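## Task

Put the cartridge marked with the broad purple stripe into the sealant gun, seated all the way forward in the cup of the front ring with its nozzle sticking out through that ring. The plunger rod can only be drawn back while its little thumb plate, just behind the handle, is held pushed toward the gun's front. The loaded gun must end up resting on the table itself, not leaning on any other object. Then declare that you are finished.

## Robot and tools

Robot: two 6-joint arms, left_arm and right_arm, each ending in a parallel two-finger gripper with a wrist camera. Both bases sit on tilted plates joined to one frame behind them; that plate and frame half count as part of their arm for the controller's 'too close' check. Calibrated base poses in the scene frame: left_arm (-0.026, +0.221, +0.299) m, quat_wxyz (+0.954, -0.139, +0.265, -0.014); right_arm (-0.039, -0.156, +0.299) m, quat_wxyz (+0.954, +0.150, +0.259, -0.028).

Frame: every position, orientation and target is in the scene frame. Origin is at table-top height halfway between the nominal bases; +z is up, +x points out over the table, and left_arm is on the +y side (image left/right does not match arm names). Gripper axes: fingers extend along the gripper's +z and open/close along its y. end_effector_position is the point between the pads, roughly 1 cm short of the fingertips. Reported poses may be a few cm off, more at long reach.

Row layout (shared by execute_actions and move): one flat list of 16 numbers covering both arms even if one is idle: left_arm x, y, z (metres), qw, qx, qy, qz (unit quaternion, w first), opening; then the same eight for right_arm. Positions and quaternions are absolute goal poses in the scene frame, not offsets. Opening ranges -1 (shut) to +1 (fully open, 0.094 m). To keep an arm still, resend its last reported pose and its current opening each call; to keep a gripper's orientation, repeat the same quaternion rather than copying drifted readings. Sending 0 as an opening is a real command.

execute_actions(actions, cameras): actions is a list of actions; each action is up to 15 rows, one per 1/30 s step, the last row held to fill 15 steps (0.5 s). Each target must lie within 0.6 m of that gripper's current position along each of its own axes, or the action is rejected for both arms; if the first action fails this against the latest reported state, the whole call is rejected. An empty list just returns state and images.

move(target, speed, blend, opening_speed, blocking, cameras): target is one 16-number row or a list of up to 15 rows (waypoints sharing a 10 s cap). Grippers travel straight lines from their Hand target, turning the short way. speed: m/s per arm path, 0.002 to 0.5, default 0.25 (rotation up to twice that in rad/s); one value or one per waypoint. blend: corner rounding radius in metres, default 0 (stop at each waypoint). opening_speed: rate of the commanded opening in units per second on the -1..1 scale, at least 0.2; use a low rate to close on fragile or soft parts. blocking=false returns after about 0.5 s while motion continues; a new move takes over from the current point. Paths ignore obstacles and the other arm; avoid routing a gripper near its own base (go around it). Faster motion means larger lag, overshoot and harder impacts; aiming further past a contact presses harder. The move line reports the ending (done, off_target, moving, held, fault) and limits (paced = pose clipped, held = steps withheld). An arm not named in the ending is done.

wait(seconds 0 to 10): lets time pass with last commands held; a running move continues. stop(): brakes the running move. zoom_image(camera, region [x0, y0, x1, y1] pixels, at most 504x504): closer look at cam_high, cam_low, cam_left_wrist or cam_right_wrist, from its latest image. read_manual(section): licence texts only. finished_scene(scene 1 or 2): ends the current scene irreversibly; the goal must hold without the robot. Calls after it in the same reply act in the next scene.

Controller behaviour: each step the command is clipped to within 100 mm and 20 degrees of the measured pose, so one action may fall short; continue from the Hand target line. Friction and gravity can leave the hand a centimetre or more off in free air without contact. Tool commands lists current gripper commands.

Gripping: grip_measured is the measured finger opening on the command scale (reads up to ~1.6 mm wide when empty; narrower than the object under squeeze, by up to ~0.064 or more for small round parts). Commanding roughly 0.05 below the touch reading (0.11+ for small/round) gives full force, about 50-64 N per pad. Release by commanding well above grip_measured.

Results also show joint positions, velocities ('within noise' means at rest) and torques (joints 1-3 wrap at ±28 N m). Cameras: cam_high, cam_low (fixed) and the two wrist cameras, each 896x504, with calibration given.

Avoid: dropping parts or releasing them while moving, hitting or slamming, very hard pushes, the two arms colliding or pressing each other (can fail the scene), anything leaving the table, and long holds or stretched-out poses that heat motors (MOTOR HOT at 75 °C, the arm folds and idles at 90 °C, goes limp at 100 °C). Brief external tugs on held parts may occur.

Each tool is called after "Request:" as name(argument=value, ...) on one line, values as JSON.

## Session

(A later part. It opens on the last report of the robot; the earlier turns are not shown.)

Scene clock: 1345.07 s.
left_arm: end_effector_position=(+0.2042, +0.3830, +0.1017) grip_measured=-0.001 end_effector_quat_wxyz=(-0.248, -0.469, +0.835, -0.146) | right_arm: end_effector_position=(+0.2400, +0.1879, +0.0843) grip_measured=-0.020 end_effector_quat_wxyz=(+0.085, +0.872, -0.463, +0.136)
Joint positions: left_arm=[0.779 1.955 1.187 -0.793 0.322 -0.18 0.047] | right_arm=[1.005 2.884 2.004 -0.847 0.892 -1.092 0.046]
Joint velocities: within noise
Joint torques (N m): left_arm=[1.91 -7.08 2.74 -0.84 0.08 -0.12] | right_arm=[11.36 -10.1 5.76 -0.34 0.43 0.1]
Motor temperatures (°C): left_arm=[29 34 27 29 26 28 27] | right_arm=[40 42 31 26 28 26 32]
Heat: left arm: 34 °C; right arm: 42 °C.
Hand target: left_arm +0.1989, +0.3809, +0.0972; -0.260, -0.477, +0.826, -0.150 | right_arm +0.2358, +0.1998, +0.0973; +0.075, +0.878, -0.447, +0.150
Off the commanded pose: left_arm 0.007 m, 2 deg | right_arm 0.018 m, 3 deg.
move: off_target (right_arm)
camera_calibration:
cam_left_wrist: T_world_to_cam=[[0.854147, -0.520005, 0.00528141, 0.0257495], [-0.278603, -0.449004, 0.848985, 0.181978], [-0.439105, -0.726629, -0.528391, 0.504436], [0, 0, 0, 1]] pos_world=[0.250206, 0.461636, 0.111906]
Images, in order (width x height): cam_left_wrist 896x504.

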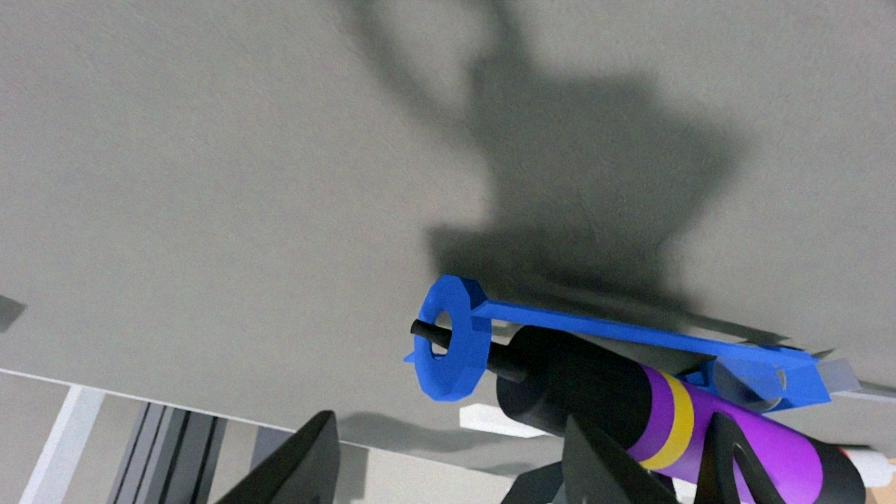

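Request:
move(target=[[0.199, 0.381, 0.097, -0.2604, -0.4769, 0.8259, -0.1504, 0, 0.2295, 0.211, 0.096, 0.0769,0.8782,-0.4475,0.1508, -0.25]], speed=0.04, cameras=["cam_left_wrist"])

Request:
zoom_image(camera="cam_left_wrist", region=[370, 220, 620, 420])

Scene clock: 1354.60 s.
left_arm: end_effector_position=(+0.2042, +0.3830, +0.1017) grip_measured=-0.001 end_effector_quat_wxyz=(-0.248, -0.469, +0.835, -0.146) | right_arm: end_effector_position=(+0.2346, +0.1987, +0.0828) grip_measured=-0.020 end_effector_quat_wxyz=(+0.086, +0.871, -0.463, +0.137)
Joint positions: left_arm=[0.779 1.955 1.187 -0.793 0.322 -0.18 0.047] | right_arm=[1.023 2.937 2.086 -0.898 0.892 -1.063 0.046]
Joint velocities: within noise
Joint torques (N m): left_arm=[2.03 -7.19 2.7 -0.86 0.12 -0.1] | right_arm=[11.44 -10.25 5.89 -0.43 0.42 0.09]
Motor temperatures (°C): left_arm=[29 34 27 29 26 28 27] | right_arm=[40 42 31 27 28 26 32]
Heat: left arm: 34 °C; right arm: 42 °C.
Hand target: left_arm +0.1989, +0.3810, +0.0972; -0.260, -0.477, +0.826, -0.150 | right_arm +0.2295, +0.2108, +0.0959; +0.075, +0.878, -0.448, +0.150
Off the commanded pose: left_arm 0.007 m, 2 deg | right_arm 0.019 m, 3 deg.
move: off_target (right_arm)
camera_calibration:
cam_left_wrist: T_world_to_cam=[[0.854147, -0.520005, 0.00528141, 0.0257495], [-0.278603, -0.449004, 0.848985, 0.181978], [-0.439105, -0.726629, -0.528391, 0.504436], [0, 0, 0, 1]] pos_world=[0.250206, 0.461636, 0.111906]
Images, in order (width x height): cam_left_wrist 896x504.

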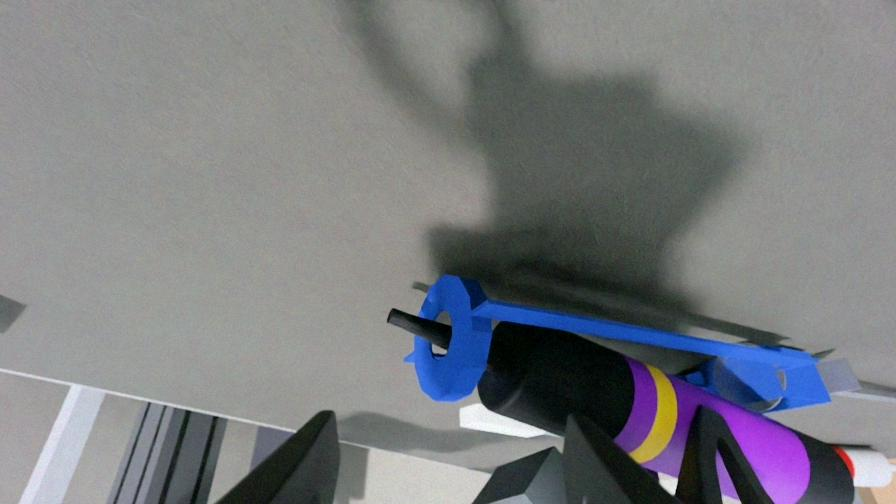

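Scaled by 2.016.

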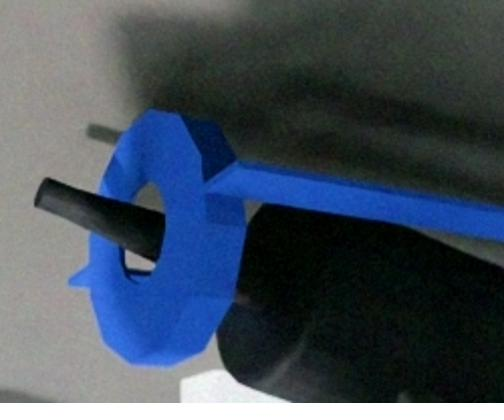

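Request:
move(target=[[0.199, 0.381, 0.097, -0.2604, -0.4769, 0.8259, -0.1504, 0, 0.224, 0.2205, 0.0925, 0.0769,0.8782,-0.4475,0.1508, -0.25]], speed=0.04, cameras=["cam_left_wrist","cam_right_wrist"])

Request:
zoom_image(camera="cam_left_wrist", region=[350, 220, 600, 420])

Scene clock: 1360.87 s.
left_arm: end_effector_position=(+0.2042, +0.3830, +0.1017) grip_measured=-0.001 end_effector_quat_wxyz=(-0.248, -0.469, +0.835, -0.146) | right_arm: end_effector_position=(+0.2300, +0.2078, +0.0787) grip_measured=-0.020 end_effector_quat_wxyz=(+0.086, +0.871, -0.464, +0.138)
Joint positions: left_arm=[0.779 1.955 1.187 -0.793 0.322 -0.18 0.047] | right_arm=[1.034 2.992 2.168 -0.941 0.892 -1.043 0.046]
Joint velocities: within noise
Joint torques (N m): left_arm=[2 -7.17 2.76 -0.85 0.09 -0.1] | right_arm=[11.67 -10.32 6 -0.4 0.37 0.08]
Motor temperatures (°C): left_arm=[29 34 27 29 26 28 27] | right_arm=[40 42 32 27 28 26 32]
Heat: left arm: 34 °C; right arm: 42 °C.
Hand target: left_arm +0.1989, +0.3810, +0.0972; -0.260, -0.477, +0.826, -0.150 | right_arm +0.2239, +0.2203, +0.0923; +0.075, +0.878, -0.447, +0.150
Off the commanded pose: left_arm 0.007 m, 2 deg | right_arm 0.020 m, 3 deg.
move: off_target (right_arm)
camera_calibration:
cam_left_wrist: T_world_to_cam=[[0.854147, -0.520005, 0.00528141, 0.0257495], [-0.278603, -0.449004, 0.848985, 0.181978], [-0.439105, -0.726629, -0.528391, 0.504436], [0, 0, 0, 1]] pos_world=[0.250206, 0.461636, 0.111906]
cam_right_wrist: T_world_to_cam=[[0.834853, 0.550215, -0.0168427, -0.305132], [0.405036, -0.593275, 0.69568, 0.0133574], [0.372781, -0.587612, -0.718155, 0.180017], [0, 0, 0, 1]] pos_world=[0.182224, 0.281593, 0.114848]
Images, in order (width x height): cam_left_wrist 896x504, cam_right_wrist 896x504.

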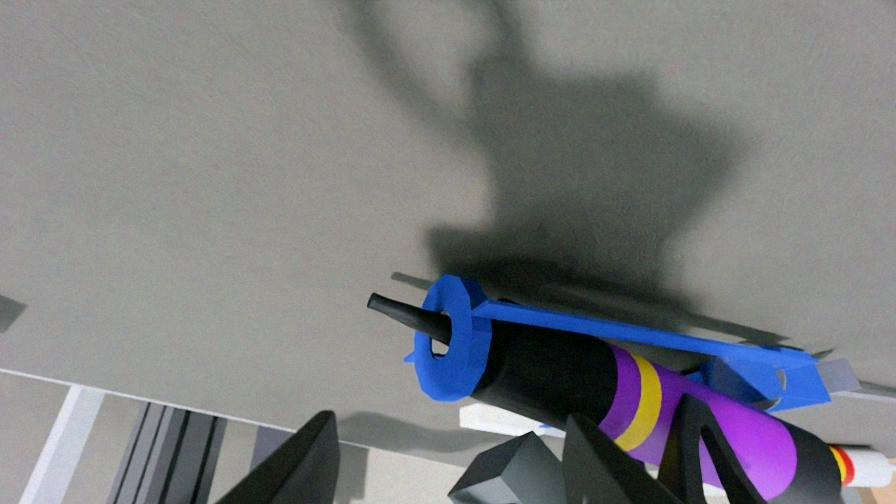

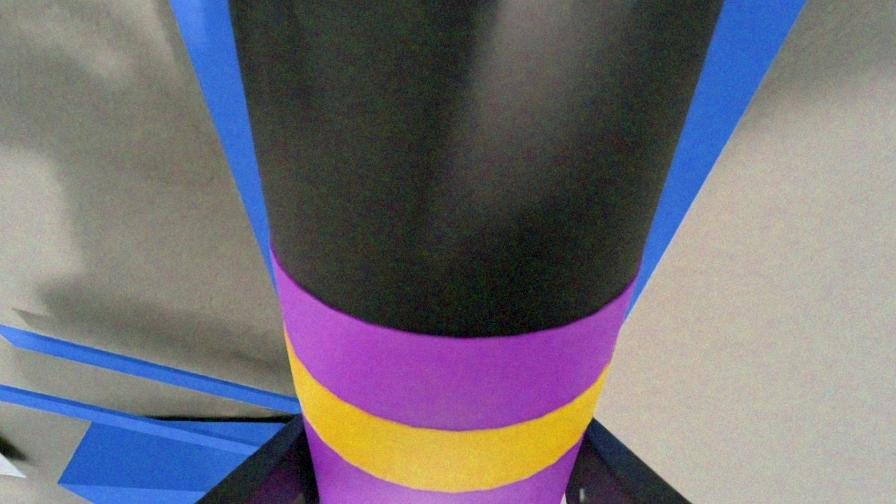

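Scaled by 2.016.

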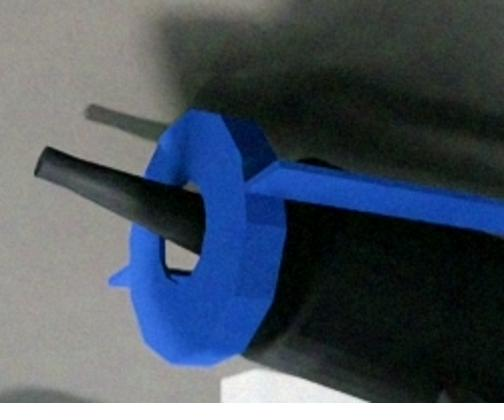

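Request:
move(target=[[0.199, 0.381, 0.097, -0.2604, -0.4769, 0.8259, -0.1504, 0, 0.218, 0.230, 0.0885, 0.0769,0.8782,-0.4475,0.1508, -0.25]], speed=0.04, cameras=["cam_left_wrist","cam_right_wrist"])

Request:
zoom_image(camera="cam_left_wrist", region=[350, 220, 600, 420])

Scene clock: 1380.73 s.
left_arm: end_effector_position=(+0.2041, +0.3830, +0.1018) grip_measured=-0.001 end_effector_quat_wxyz=(-0.248, -0.469, +0.835, -0.146) | right_arm: end_effector_position=(+0.2252, +0.2182, +0.0755) grip_measured=-0.020 end_effector_quat_wxyz=(+0.085, +0.871, -0.464, +0.140)
Joint positions: left_arm=[0.779 1.955 1.187 -0.793 0.322 -0.18 0.047] | right_arm=[1.048 3.053 2.263 -0.987 0.892 -1.024 0.046]
Joint velocities: within noise
Joint torques (N m): left_arm=[1.96 -7.2 2.71 -0.82 0.08 -0.11] | right_arm=[11.69 -10.35 6.08 -0.42 0.34 0.03]
Motor temperatures (°C): left_arm=[29 34 27 29 26 28 27] | right_arm=[41 41 32 27 28 26 32]
Heat: left arm: 34 °C; right arm: 41 °C.
Hand target: left_arm +0.1989, +0.3809, +0.0972; -0.260, -0.477, +0.826, -0.150 | right_arm +0.2180, +0.2299, +0.0883; +0.075, +0.878, -0.447, +0.150
Off the commanded pose: left_arm 0.007 m, 2 deg | right_arm 0.019 m, 3 deg.
move: off_target (right_arm)
camera_calibration:
cam_left_wrist: T_world_to_cam=[[0.85418, -0.519952, 0.00516184, 0.025751], [-0.278332, -0.448815, 0.849174, 0.181749], [-0.439213, -0.726784, -0.528088, 0.504449], [0, 0, 0, 1]] pos_world=[0.250151, 0.461586, 0.111924]
cam_right_wrist: T_world_to_cam=[[0.834888, 0.550266, -0.013027, -0.307201], [0.402459, -0.594141, 0.696436, 0.0244574], [0.375485, -0.586689, -0.717501, 0.184821], [0, 0, 0, 1]] pos_world=[0.177237, 0.292006, 0.111575]
Images, in order (width x height): cam_left_wrist 896x504, cam_right_wrist 896x504.

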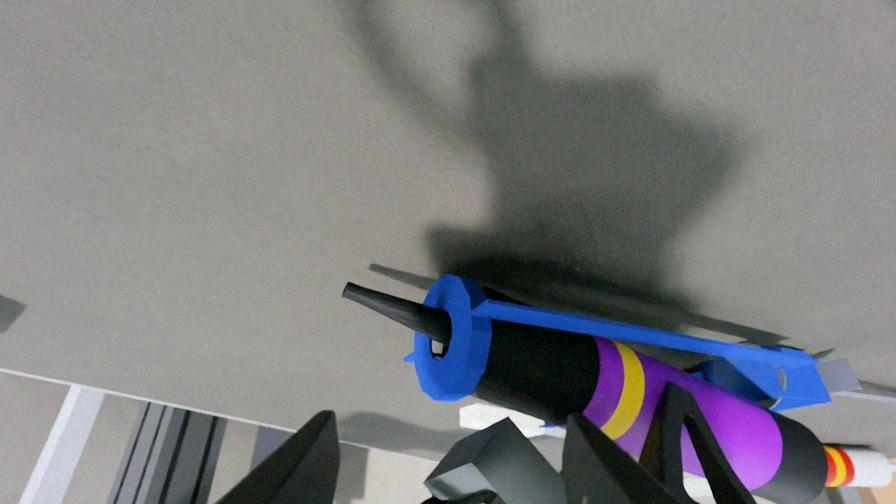

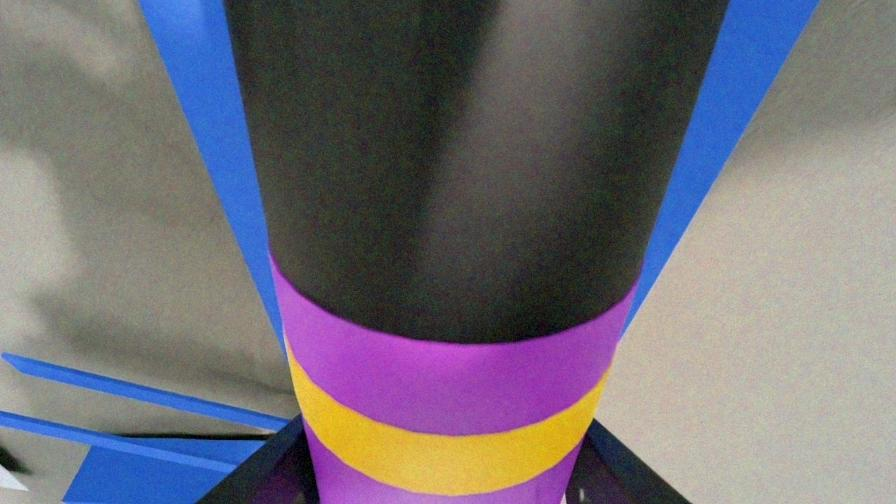

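Scaled by 2.016.

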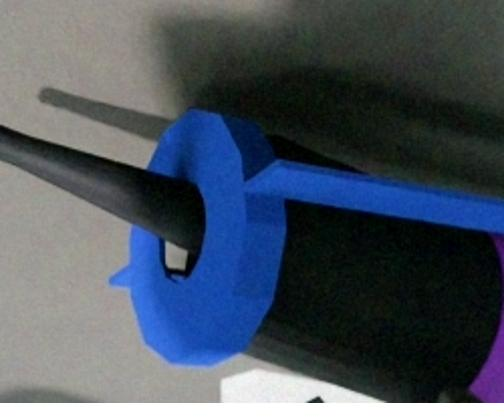

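Request:
move(target=[[0.199, 0.381, 0.097, -0.2604, -0.4769, 0.8259, -0.1504, 0, 0.2175, 0.231, 0.0825, 0.0651,0.8818,-0.4493,0.1279, -0.25]], speed=0.04, cameras=["cam_left_wrist","cam_right_wrist"])

Request:
zoom_image(camera="cam_left_wrist", region=[350, 220, 600, 420])

Scene clock: 1410.13 s.
left_arm: end_effector_position=(+0.2041, +0.3830, +0.1018) grip_measured=-0.001 end_effector_quat_wxyz=(-0.248, -0.469, +0.835, -0.146) | right_arm: end_effector_position=(+0.2158, +0.2213, +0.0670) grip_measured=-0.020 end_effector_quat_wxyz=(+0.081, +0.878, -0.455, +0.126)
Joint positions: left_arm=[0.779 1.955 1.187 -0.793 0.322 -0.18 0.047] | right_arm=[1.048 3.053 2.224 -0.929 0.867 -1.061 0.046]
Joint velocities: within noise
Joint torques (N m): left_arm=[2.11 -7.21 2.58 -0.85 0.09 -0.13] | right_arm=[10.28 -13.16 2.71 -0.03 0.15 -0.07]
Motor temperatures (°C): left_arm=[29 34 27 30 26 28 27] | right_arm=[41 40 32 27 28 26 32]
Heat: left arm: 34 °C; right arm: 41 °C.
Hand target: left_arm +0.1989, +0.3809, +0.0972; -0.260, -0.477, +0.826, -0.150 | right_arm +0.2174, +0.2310, +0.0823; +0.065, +0.882, -0.449, +0.128
Off the commanded pose: left_arm 0.007 m, 2 deg | right_arm 0.018 m, 2 deg.
move: off_target (right_arm)
camera_calibration:
cam_left_wrist: T_world_to_cam=[[0.85418, -0.519952, 0.00516184, 0.025751], [-0.278332, -0.448815, 0.849174, 0.181749], [-0.439213, -0.726784, -0.528088, 0.504449], [0, 0, 0, 1]] pos_world=[0.250151, 0.461586, 0.111924]
cam_right_wrist: T_world_to_cam=[[0.823336, 0.567114, -0.022356, -0.301788], [0.430784, -0.598797, 0.67518, 0.0322449], [0.369517, -0.56553, -0.737314, 0.18198], [0, 0, 0, 1]] pos_world=[0.167338, 0.293371, 0.105659]
Images, in order (width x height): cam_left_wrist 896x504, cam_right_wrist 896x504.

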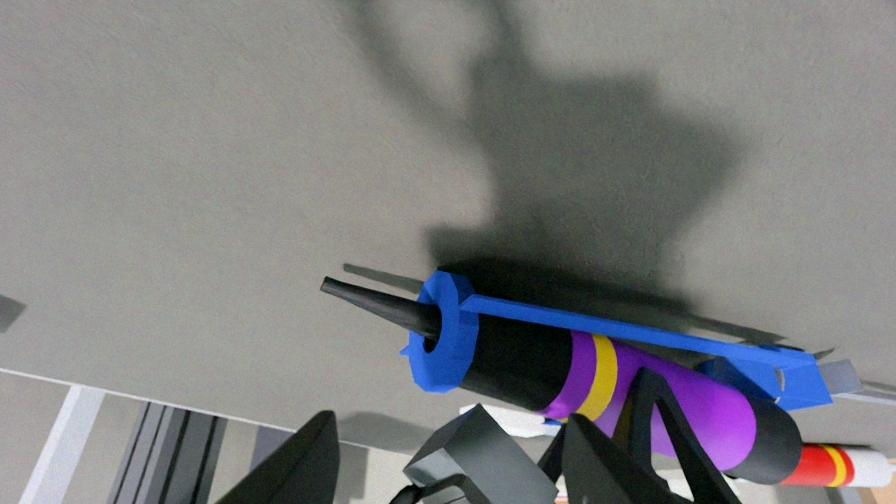

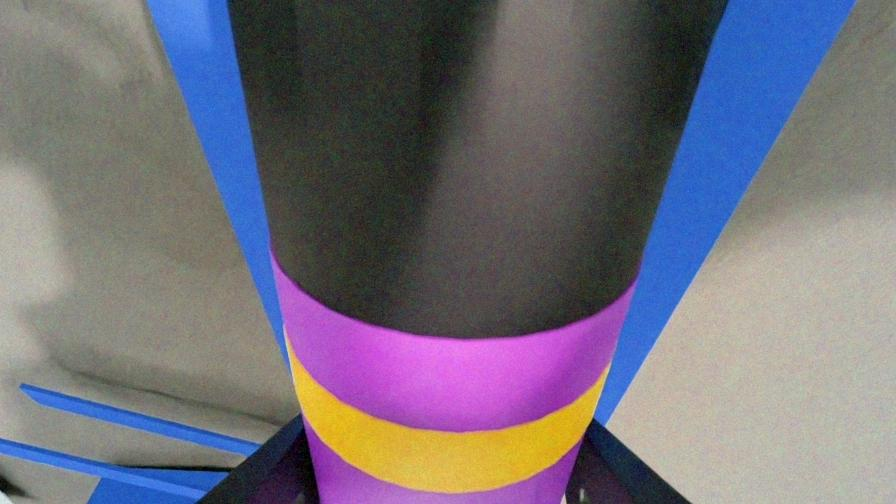

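Scaled by 2.016.

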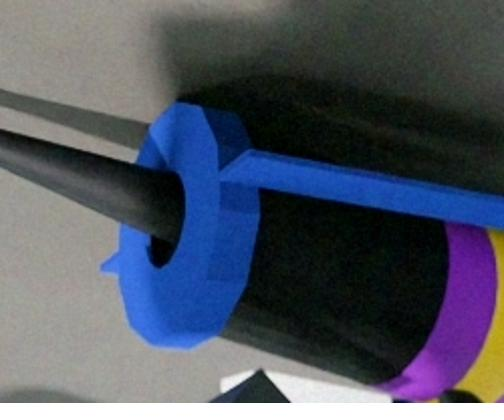

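Request:
move(target=[[0.199, 0.381, 0.097, -0.2604, -0.4769, 0.8259, -0.1504, 0, 0.219, 0.230, 0.077, 0.0474,0.8861,-0.4515,0.0931, -0.25]], speed=0.04, cameras=["cam_left_wrist","cam_right_wrist"])

Request:
zoom_image(camera="cam_left_wrist", region=[650, 300, 896, 504])

Scene clock: 1424.73 s.
left_arm: end_effector_position=(+0.2041, +0.3830, +0.1018) grip_measured=-0.001 end_effector_quat_wxyz=(-0.248, -0.469, +0.835, -0.146) | right_arm: end_effector_position=(+0.2061, +0.2192, +0.0572) grip_measured=-0.020 end_effector_quat_wxyz=(+0.071, +0.889, -0.443, +0.097)
Joint positions: left_arm=[0.779 1.955 1.187 -0.793 0.322 -0.18 0.047] | right_arm=[1.034 3.004 2.096 -0.799 0.814 -1.142 0.046]
Joint velocities: within noise
Joint torques (N m): left_arm=[2 -7.16 2.73 -0.83 0.1 -0.13] | right_arm=[9.01 -14.91 2.67 0.09 -0.01 -0.04]
Motor temperatures (°C): left_arm=[29 34 27 30 26 28 27] | right_arm=[41 42 32 27 28 26 32]
Heat: left arm: 34 °C; right arm: 42 °C.
Hand target: left_arm +0.1989, +0.3810, +0.0972; -0.260, -0.477, +0.826, -0.150 | right_arm +0.2188, +0.2298, +0.0768; +0.048, +0.886, -0.452, +0.093
Off the commanded pose: left_arm 0.007 m, 2 deg | right_arm 0.026 m, 3 deg.
move: off_target (right_arm)
camera_calibration:
cam_left_wrist: T_world_to_cam=[[0.85418, -0.519952, 0.00516184, 0.025751], [-0.278332, -0.448815, 0.849174, 0.181749], [-0.439213, -0.726784, -0.528088, 0.504449], [0, 0, 0, 1]] pos_world=[0.250151, 0.461586, 0.111924]
cam_right_wrist: T_world_to_cam=[[0.804481, 0.592887, -0.0359814, -0.293848], [0.479294, -0.61218, 0.628898, 0.0373931], [0.350839, -0.523182, -0.776655, 0.173986], [0, 0, 0, 1]] pos_world=[0.157432, 0.288137, 0.101037]
Images, in order (width x height): cam_left_wrist 896x504, cam_right_wrist 896x504.

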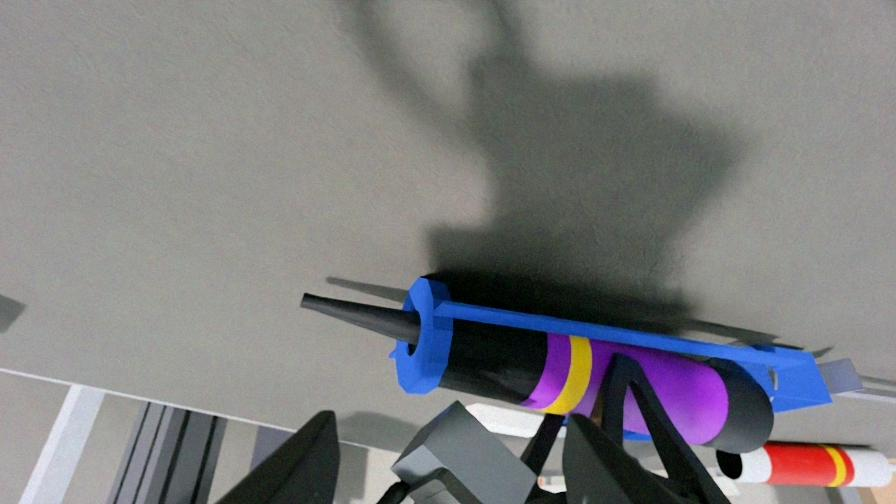

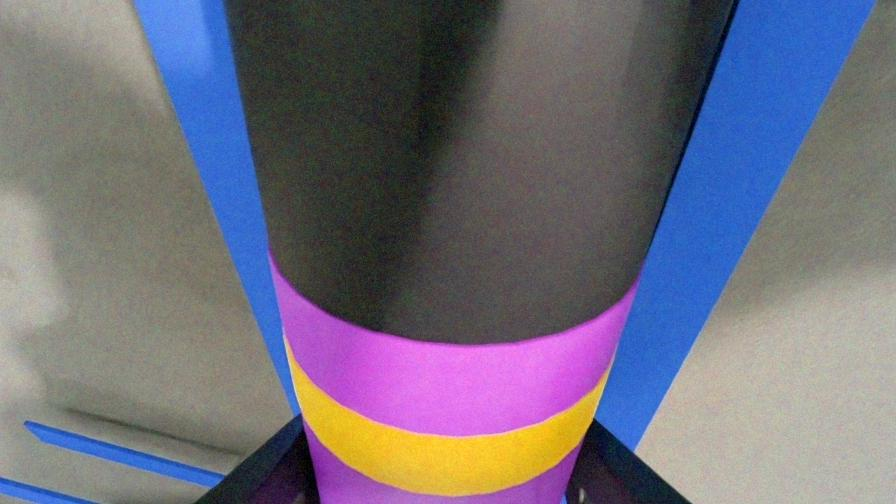

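Scaled by 2.049.

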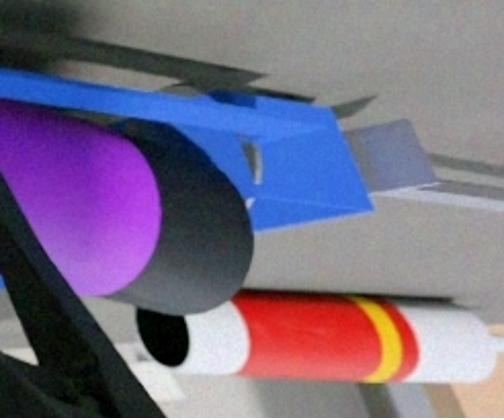

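Request:
move(target=[[0.199, 0.381, 0.097, -0.2604, -0.4769, 0.8259, -0.1504, 0, 0.222, 0.232, 0.070, 0.0333,0.8767,-0.4761,0.0613, -0.25]], speed=0.04, cameras=["cam_left_wrist","cam_right_wrist"])

Request:
zoom_image(camera="cam_left_wrist", region=[650, 300, 896, 504])

Scene clock: 1447.23 s.
left_arm: end_effector_position=(+0.2041, +0.3830, +0.1018) grip_measured=-0.001 end_effector_quat_wxyz=(-0.248, -0.469, +0.835, -0.146) | right_arm: end_effector_position=(+0.2113, +0.2233, +0.0527) grip_measured=-0.020 end_effector_quat_wxyz=(+0.053, +0.880, -0.466, +0.069)
Joint positions: left_arm=[0.779 1.955 1.187 -0.793 0.322 -0.18 0.047] | right_arm=[1.009 2.975 2.059 -0.727 0.755 -1.157 0.046]
Joint velocities: within noise
Joint torques (N m): left_arm=[1.96 -7.32 2.67 -0.84 0.09 -0.11] | right_arm=[8.65 -14.56 2.39 0.11 -0.11 0.04]
Motor temperatures (°C): left_arm=[29 34 27 30 26 28 27] | right_arm=[40 50 31 27 28 26 32]
Heat: left arm: 34 °C; right arm: 50 °C.
Hand target: left_arm +0.1989, +0.3810, +0.0972; -0.260, -0.477, +0.826, -0.150 | right_arm +0.2220, +0.2319, +0.0698; +0.034, +0.877, -0.476, +0.061
Off the commanded pose: left_arm 0.007 m, 2 deg | right_arm 0.022 m, 3 deg.
move: off_target (right_arm)
camera_calibration:
cam_left_wrist: T_world_to_cam=[[0.85418, -0.519952, 0.00516184, 0.025751], [-0.278332, -0.448815, 0.849174, 0.181749], [-0.439213, -0.726784, -0.528088, 0.504449], [0, 0, 0, 1]] pos_world=[0.250151, 0.461586, 0.111924]
cam_right_wrist: T_world_to_cam=[[0.832078, 0.554065, -0.0256555, -0.29833], [0.465129, -0.671824, 0.57646, 0.0593405], [0.302161, -0.491593, -0.816722, 0.176122], [0, 0, 0, 1]] pos_world=[0.167416, 0.291741, 0.101981]
Images, in order (width x height): cam_left_wrist 896x504, cam_right_wrist 896x504.

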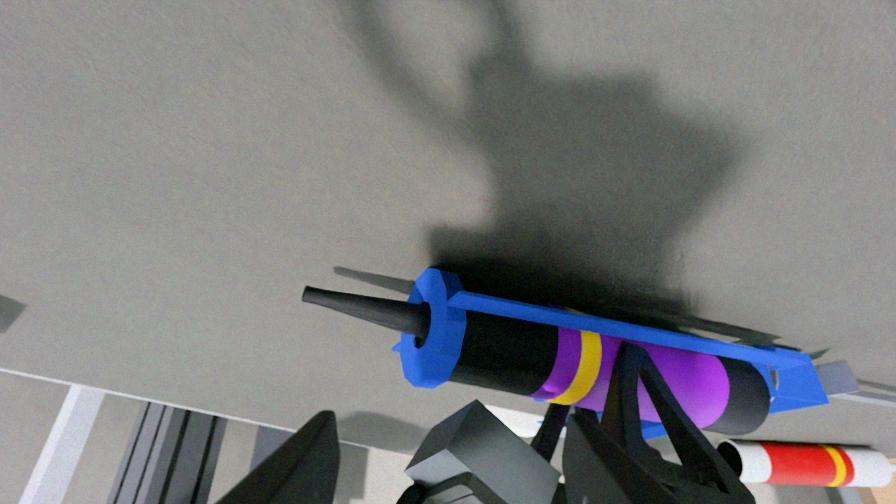

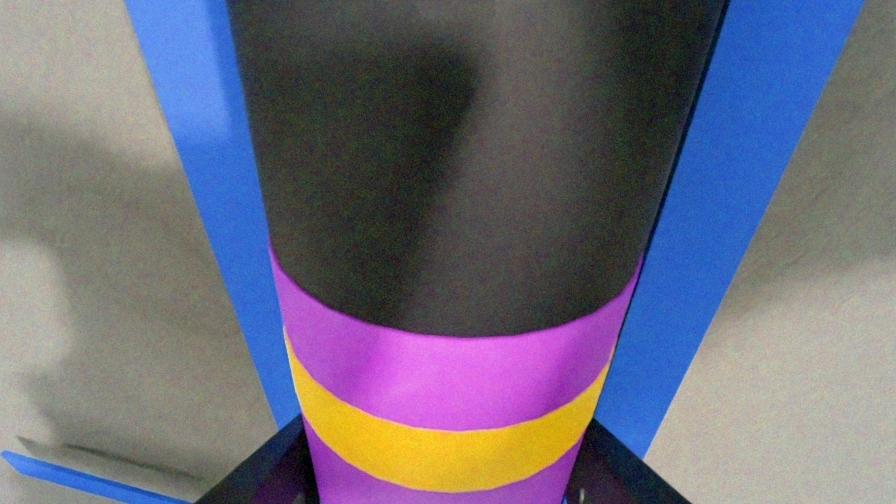

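Scaled by 2.049.

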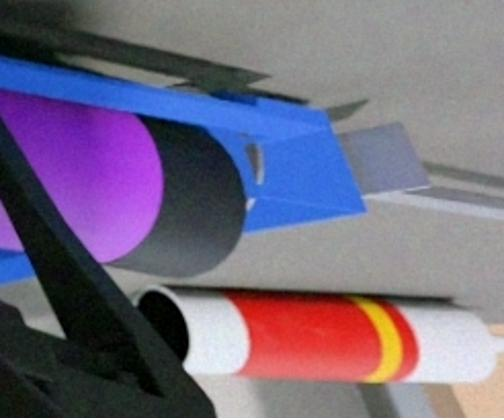

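Request:
move(target=[[0.199, 0.381, 0.097, -0.2604, -0.4769, 0.8259, -0.1504, 0, 0.222, 0.230, 0.064, 0.025,0.8776,-0.4765,0.046, -0.25]], speed=0.04, cameras=["cam_left_wrist","cam_right_wrist"])

Request:
zoom_image(camera="cam_left_wrist", region=[650, 300, 896, 504])

Scene clock: 1458.97 s.
left_arm: end_effector_position=(+0.2041, +0.3830, +0.1018) grip_measured=-0.001 end_effector_quat_wxyz=(-0.248, -0.469, +0.835, -0.146) | right_arm: end_effector_position=(+0.2134, +0.2251, +0.0489) grip_measured=-0.020 end_effector_quat_wxyz=(+0.038, +0.882, -0.467, +0.054)
Joint positions: left_arm=[0.779 1.955 1.187 -0.793 0.322 -0.18 0.047] | right_arm=[0.994 2.949 2.007 -0.651 0.722 -1.202 0.046]
Joint velocities: within noise
Joint torques (N m): left_arm=[2.04 -7.16 2.69 -0.87 0.09 -0.12] | right_arm=[8.43 -14.17 2.32 0 -0.08 0.13]
Motor temperatures (°C): left_arm=[29 34 27 30 26 28 27] | right_arm=[39 47 31 27 28 26 32]
Heat: left arm: 34 °C; right arm: 47 °C.
Hand target: left_arm +0.1989, +0.3810, +0.0972; -0.260, -0.477, +0.826, -0.150 | right_arm +0.2218, +0.2300, +0.0637; +0.025, +0.878, -0.476, +0.046
Off the commanded pose: left_arm 0.007 m, 2 deg | right_arm 0.018 m, 2 deg.
move: off_target (right_arm)
camera_calibration:
cam_left_wrist: T_world_to_cam=[[0.85418, -0.519952, 0.00516184, 0.025751], [-0.278332, -0.448815, 0.849174, 0.181749], [-0.439213, -0.726784, -0.528088, 0.504449], [0, 0, 0, 1]] pos_world=[0.250151, 0.461586, 0.111924]
cam_right_wrist: T_world_to_cam=[[0.831551, 0.555279, -0.013752, -0.301827], [0.472652, -0.694375, 0.542627, 0.0669008], [0.29176, -0.457722, -0.839861, 0.168977], [0, 0, 0, 1]] pos_world=[0.170063, 0.291397, 0.101464]
Images, in order (width x height): cam_left_wrist 896x504, cam_right_wrist 896x504.

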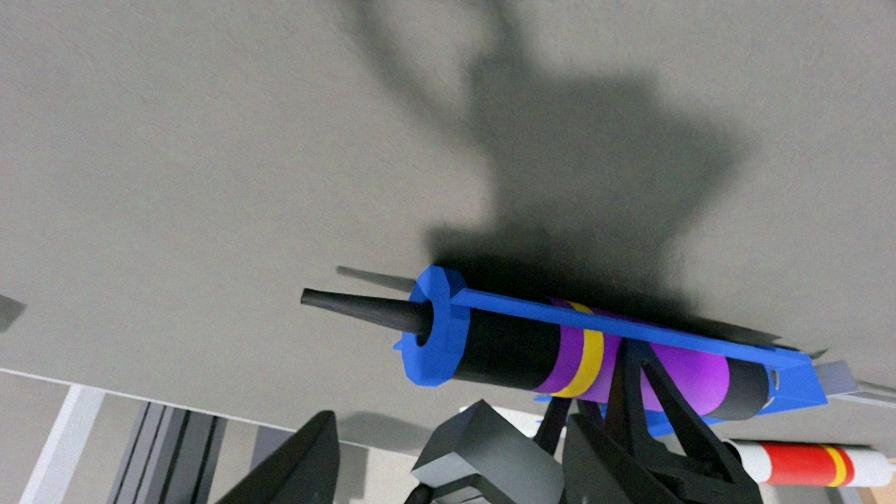

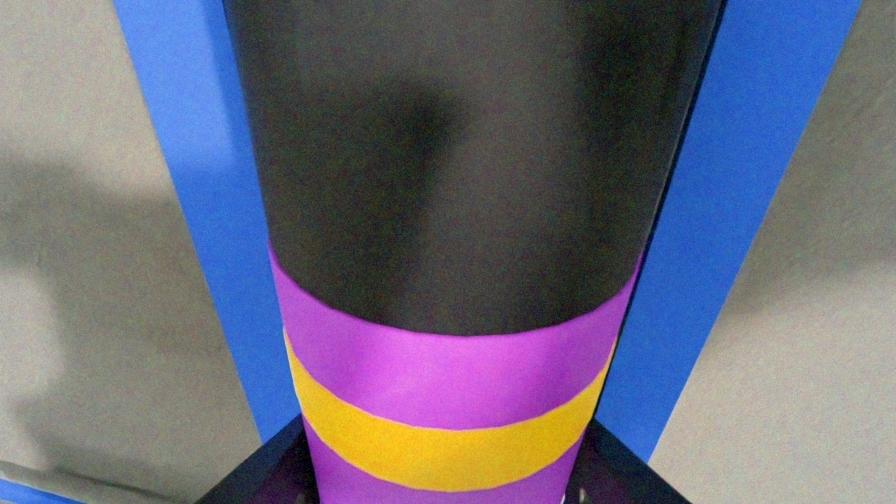

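Scaled by 2.049.

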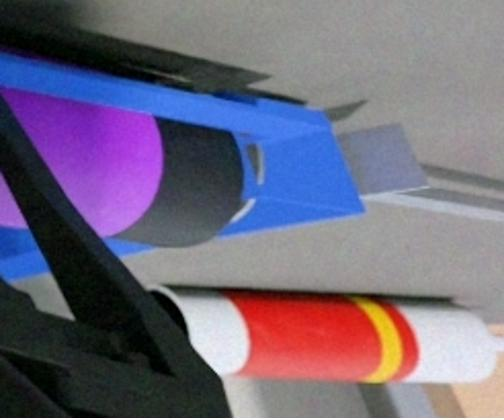

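Request:
move(target=[[0.199, 0.381, 0.097, -0.2604, -0.4769, 0.8259, -0.1504, 0, 0.222, 0.230, 0.064, 0.025,0.8776,-0.4765,0.046, 0.15]], speed=0.04, opening_speed=0.4, cameras=["cam_left_wrist","cam_right_wrist"])

Scene clock: 1474.37 s.
left_arm: end_effector_position=(+0.2041, +0.3830, +0.1018) grip_measured=-0.001 end_effector_quat_wxyz=(-0.248, -0.469, +0.835, -0.146) | right_arm: end_effector_position=(+0.2130, +0.2250, +0.0497) grip_measured=+0.147 end_effector_quat_wxyz=(+0.039, +0.881, -0.469, +0.050)
Joint positions: left_arm=[0.779 1.955 1.187 -0.793 0.322 -0.18 0.047] | right_arm=[0.994 2.946 2.007 -0.656 0.716 -1.195 0.054]
Joint velocities: within noise
Joint torques (N m): left_arm=[1.99 -7.13 2.62 -0.85 0.09 -0.1] | right_arm=[8.44 -14.04 2.28 0.11 -0.1 0.05]
Motor temperatures (°C): left_arm=[29 34 27 30 26 28 27] | right_arm=[39 51 31 26 28 26 32]
Heat: left arm: 34 °C; right arm: 51 °C.
Hand target: left_arm +0.1989, +0.3810, +0.0972; -0.260, -0.477, +0.826, -0.150 | right_arm +0.2219, +0.2300, +0.0637; +0.025, +0.878, -0.477, +0.046
Off the commanded pose: left_arm 0.007 m, 2 deg | right_arm 0.018 m, 2 deg.
move: off_target (right_arm)
camera_calibration:
cam_left_wrist: T_world_to_cam=[[0.85418, -0.519952, 0.00516184, 0.025751], [-0.278332, -0.448815, 0.849174, 0.181749], [-0.439213, -0.726784, -0.528088, 0.504449], [0, 0, 0, 1]] pos_world=[0.250151, 0.461586, 0.111924]
cam_right_wrist: T_world_to_cam=[[0.834491, 0.550749, -0.0173306, -0.300957], [0.472, -0.698236, 0.538222, 0.0677975], [0.284324, -0.457321, -0.842625, 0.171416], [0, 0, 0, 1]] pos_world=[0.170408, 0.291482, 0.102733]
Images, in order (width x height): cam_left_wrist 896x504, cam_right_wrist 896x504.

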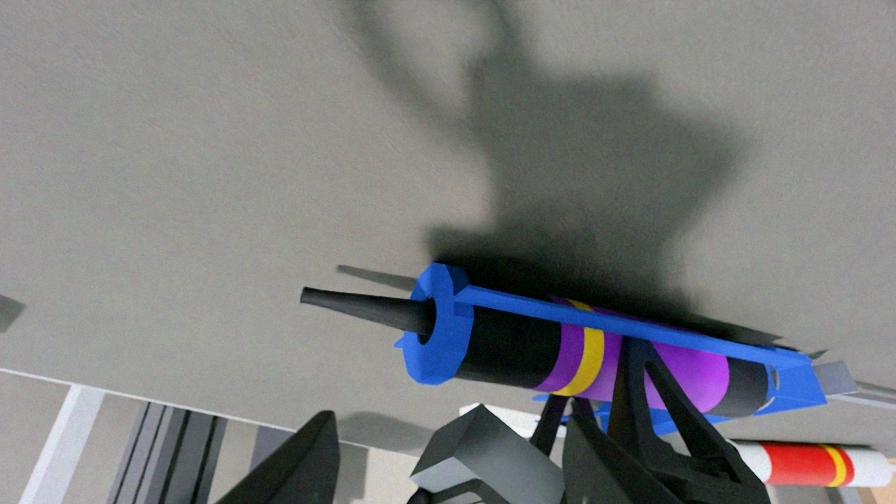

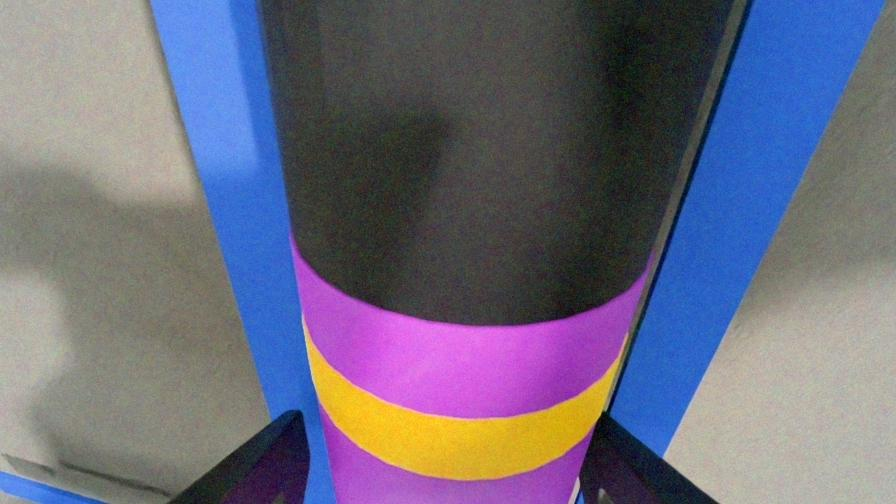

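Request:
move(target=[[0.199, 0.381, 0.097, -0.2604, -0.4769, 0.8259, -0.1504, 0, 0.222, 0.228, 0.090, 0.025,0.8776,-0.4765,0.046, 0.4],[0.199, 0.381, 0.097, -0.2604, -0.4769, 0.8259, -0.1504, 0, 0.224, 0.222, 0.170, 0.025,0.8776,-0.4765,0.046, 0.4]], speed=0.08, blend=0.01, opening_speed=0.4)

Request:
zoom_image(camera="cam_left_wrist", region=[280, 220, 560, 420])

Scene clock: 1483.47 s.
left_arm: end_effector_position=(+0.2041, +0.3829, +0.1018) grip_measured=-0.001 end_effector_quat_wxyz=(-0.248, -0.469, +0.835, -0.146) | right_arm: end_effector_position=(+0.2284, +0.2165, +0.1539) grip_measured=+0.397 end_effector_quat_wxyz=(+0.035, +0.874, -0.482, +0.052)
Joint positions: left_arm=[0.779 1.955 1.187 -0.794 0.322 -0.18 0.047] | right_arm=[1.09 2.7 1.925 -0.895 0.712 -1.044 0.066]
Joint velocities: within noise
Joint torques (N m): left_arm=[2.13 -7.1 2.56 -0.83 0.1 -0.13] | right_arm=[10.1 -13.05 2.97 0.01 -0.1 0.11]
Motor temperatures (°C): left_arm=[29 34 27 30 26 28 27] | right_arm=[39 50 31 26 28 26 31]
Heat: left arm: 34 °C; right arm: 50 °C.
Hand target: left_arm +0.1989, +0.3809, +0.0972; -0.260, -0.477, +0.826, -0.150 | right_arm +0.2240, +0.2219, +0.1695; +0.025, +0.878, -0.477, +0.046
Off the commanded pose: left_arm 0.007 m, 2 deg | right_arm 0.018 m, 2 deg.
move: off_target (right_arm)
camera_calibration:
cam_left_wrist: T_world_to_cam=[[0.854213, -0.519898, 0.00504224, 0.0257525], [-0.27806, -0.448626, 0.849363, 0.18152], [-0.43932, -0.726939, -0.527785, 0.504462], [0, 0, 0, 1]] pos_world=[0.250096, 0.461536, 0.111941]
cam_right_wrist: T_world_to_cam=[[0.849594, 0.527383, -0.00759372, -0.30715], [0.448123, -0.714166, 0.537729, 0.00751195], [0.278166, -0.460254, -0.843084, 0.253025], [0, 0, 0, 1]] pos_world=[0.187204, 0.283806, 0.206949]

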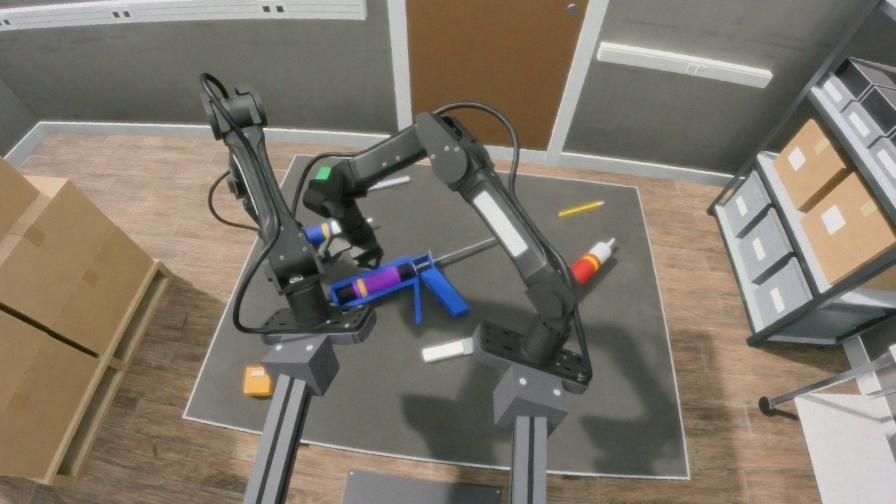

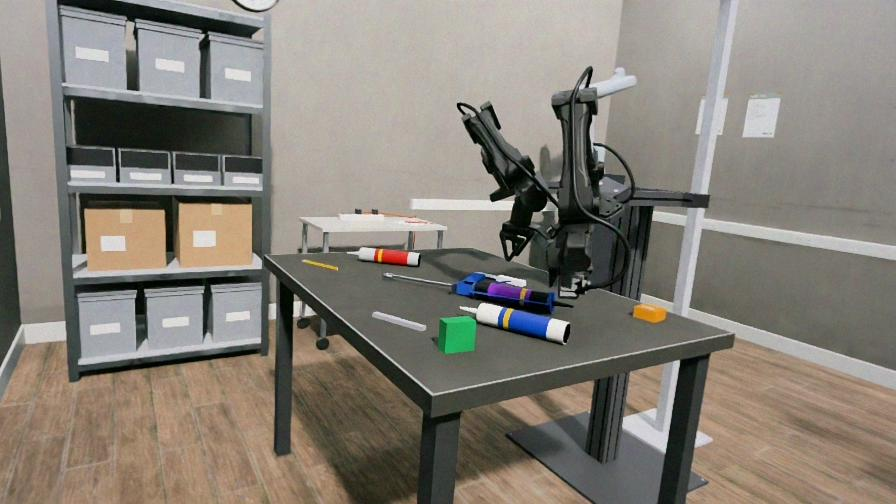

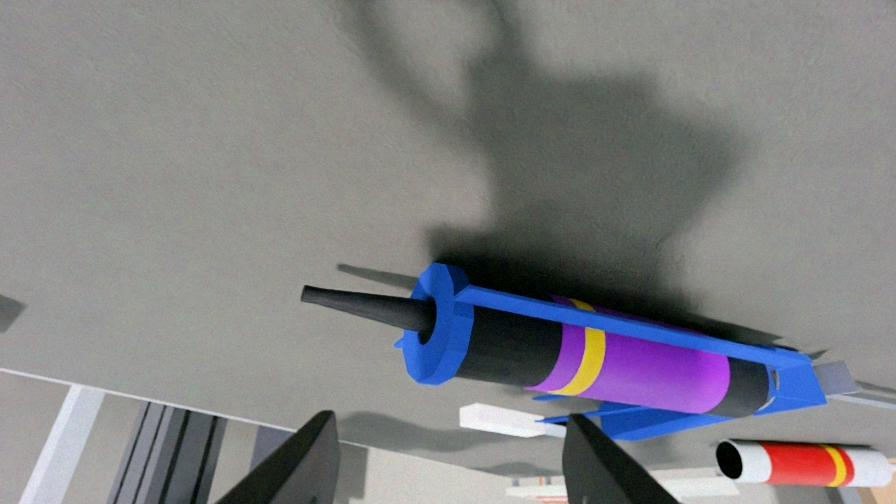

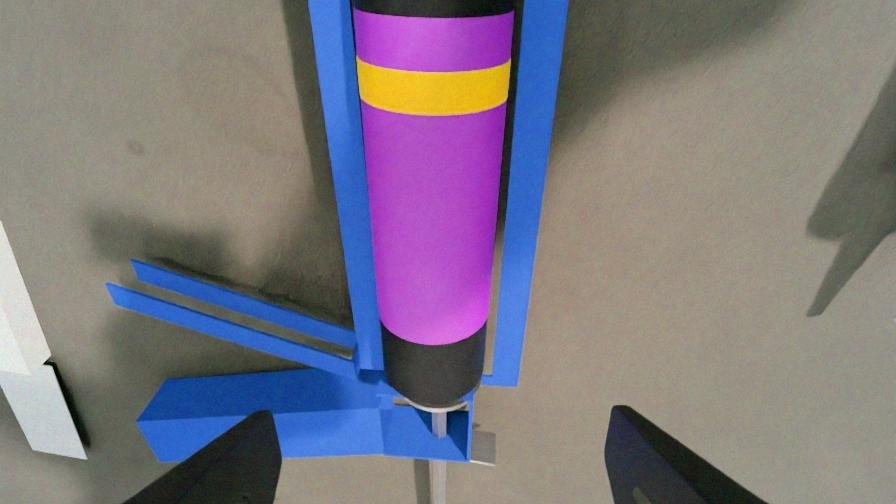

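Scaled by 1.800.

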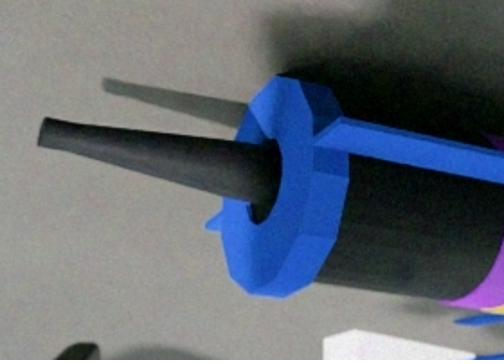

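Request:
zoom_image(camera="cam_right_wrist", region=[300, 300, 560, 500])

Request:
zoom_image(camera="cam_left_wrist", region=[650, 300, 896, 480])

Request:
zoom_image(camera="cam_low", region=[430, 240, 590, 340])

Scaled by 1.938.

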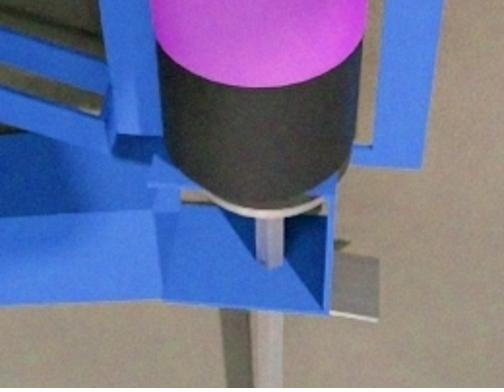

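Scaled by 2.049.

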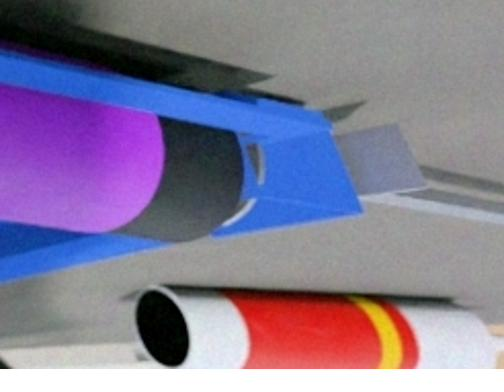

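Scaled by 3.150.

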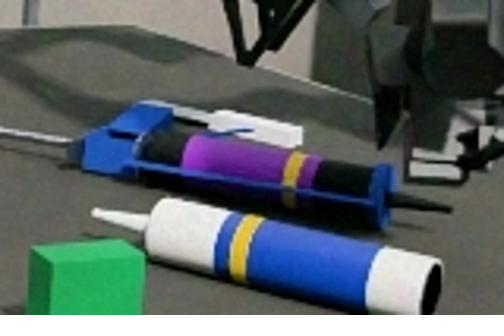

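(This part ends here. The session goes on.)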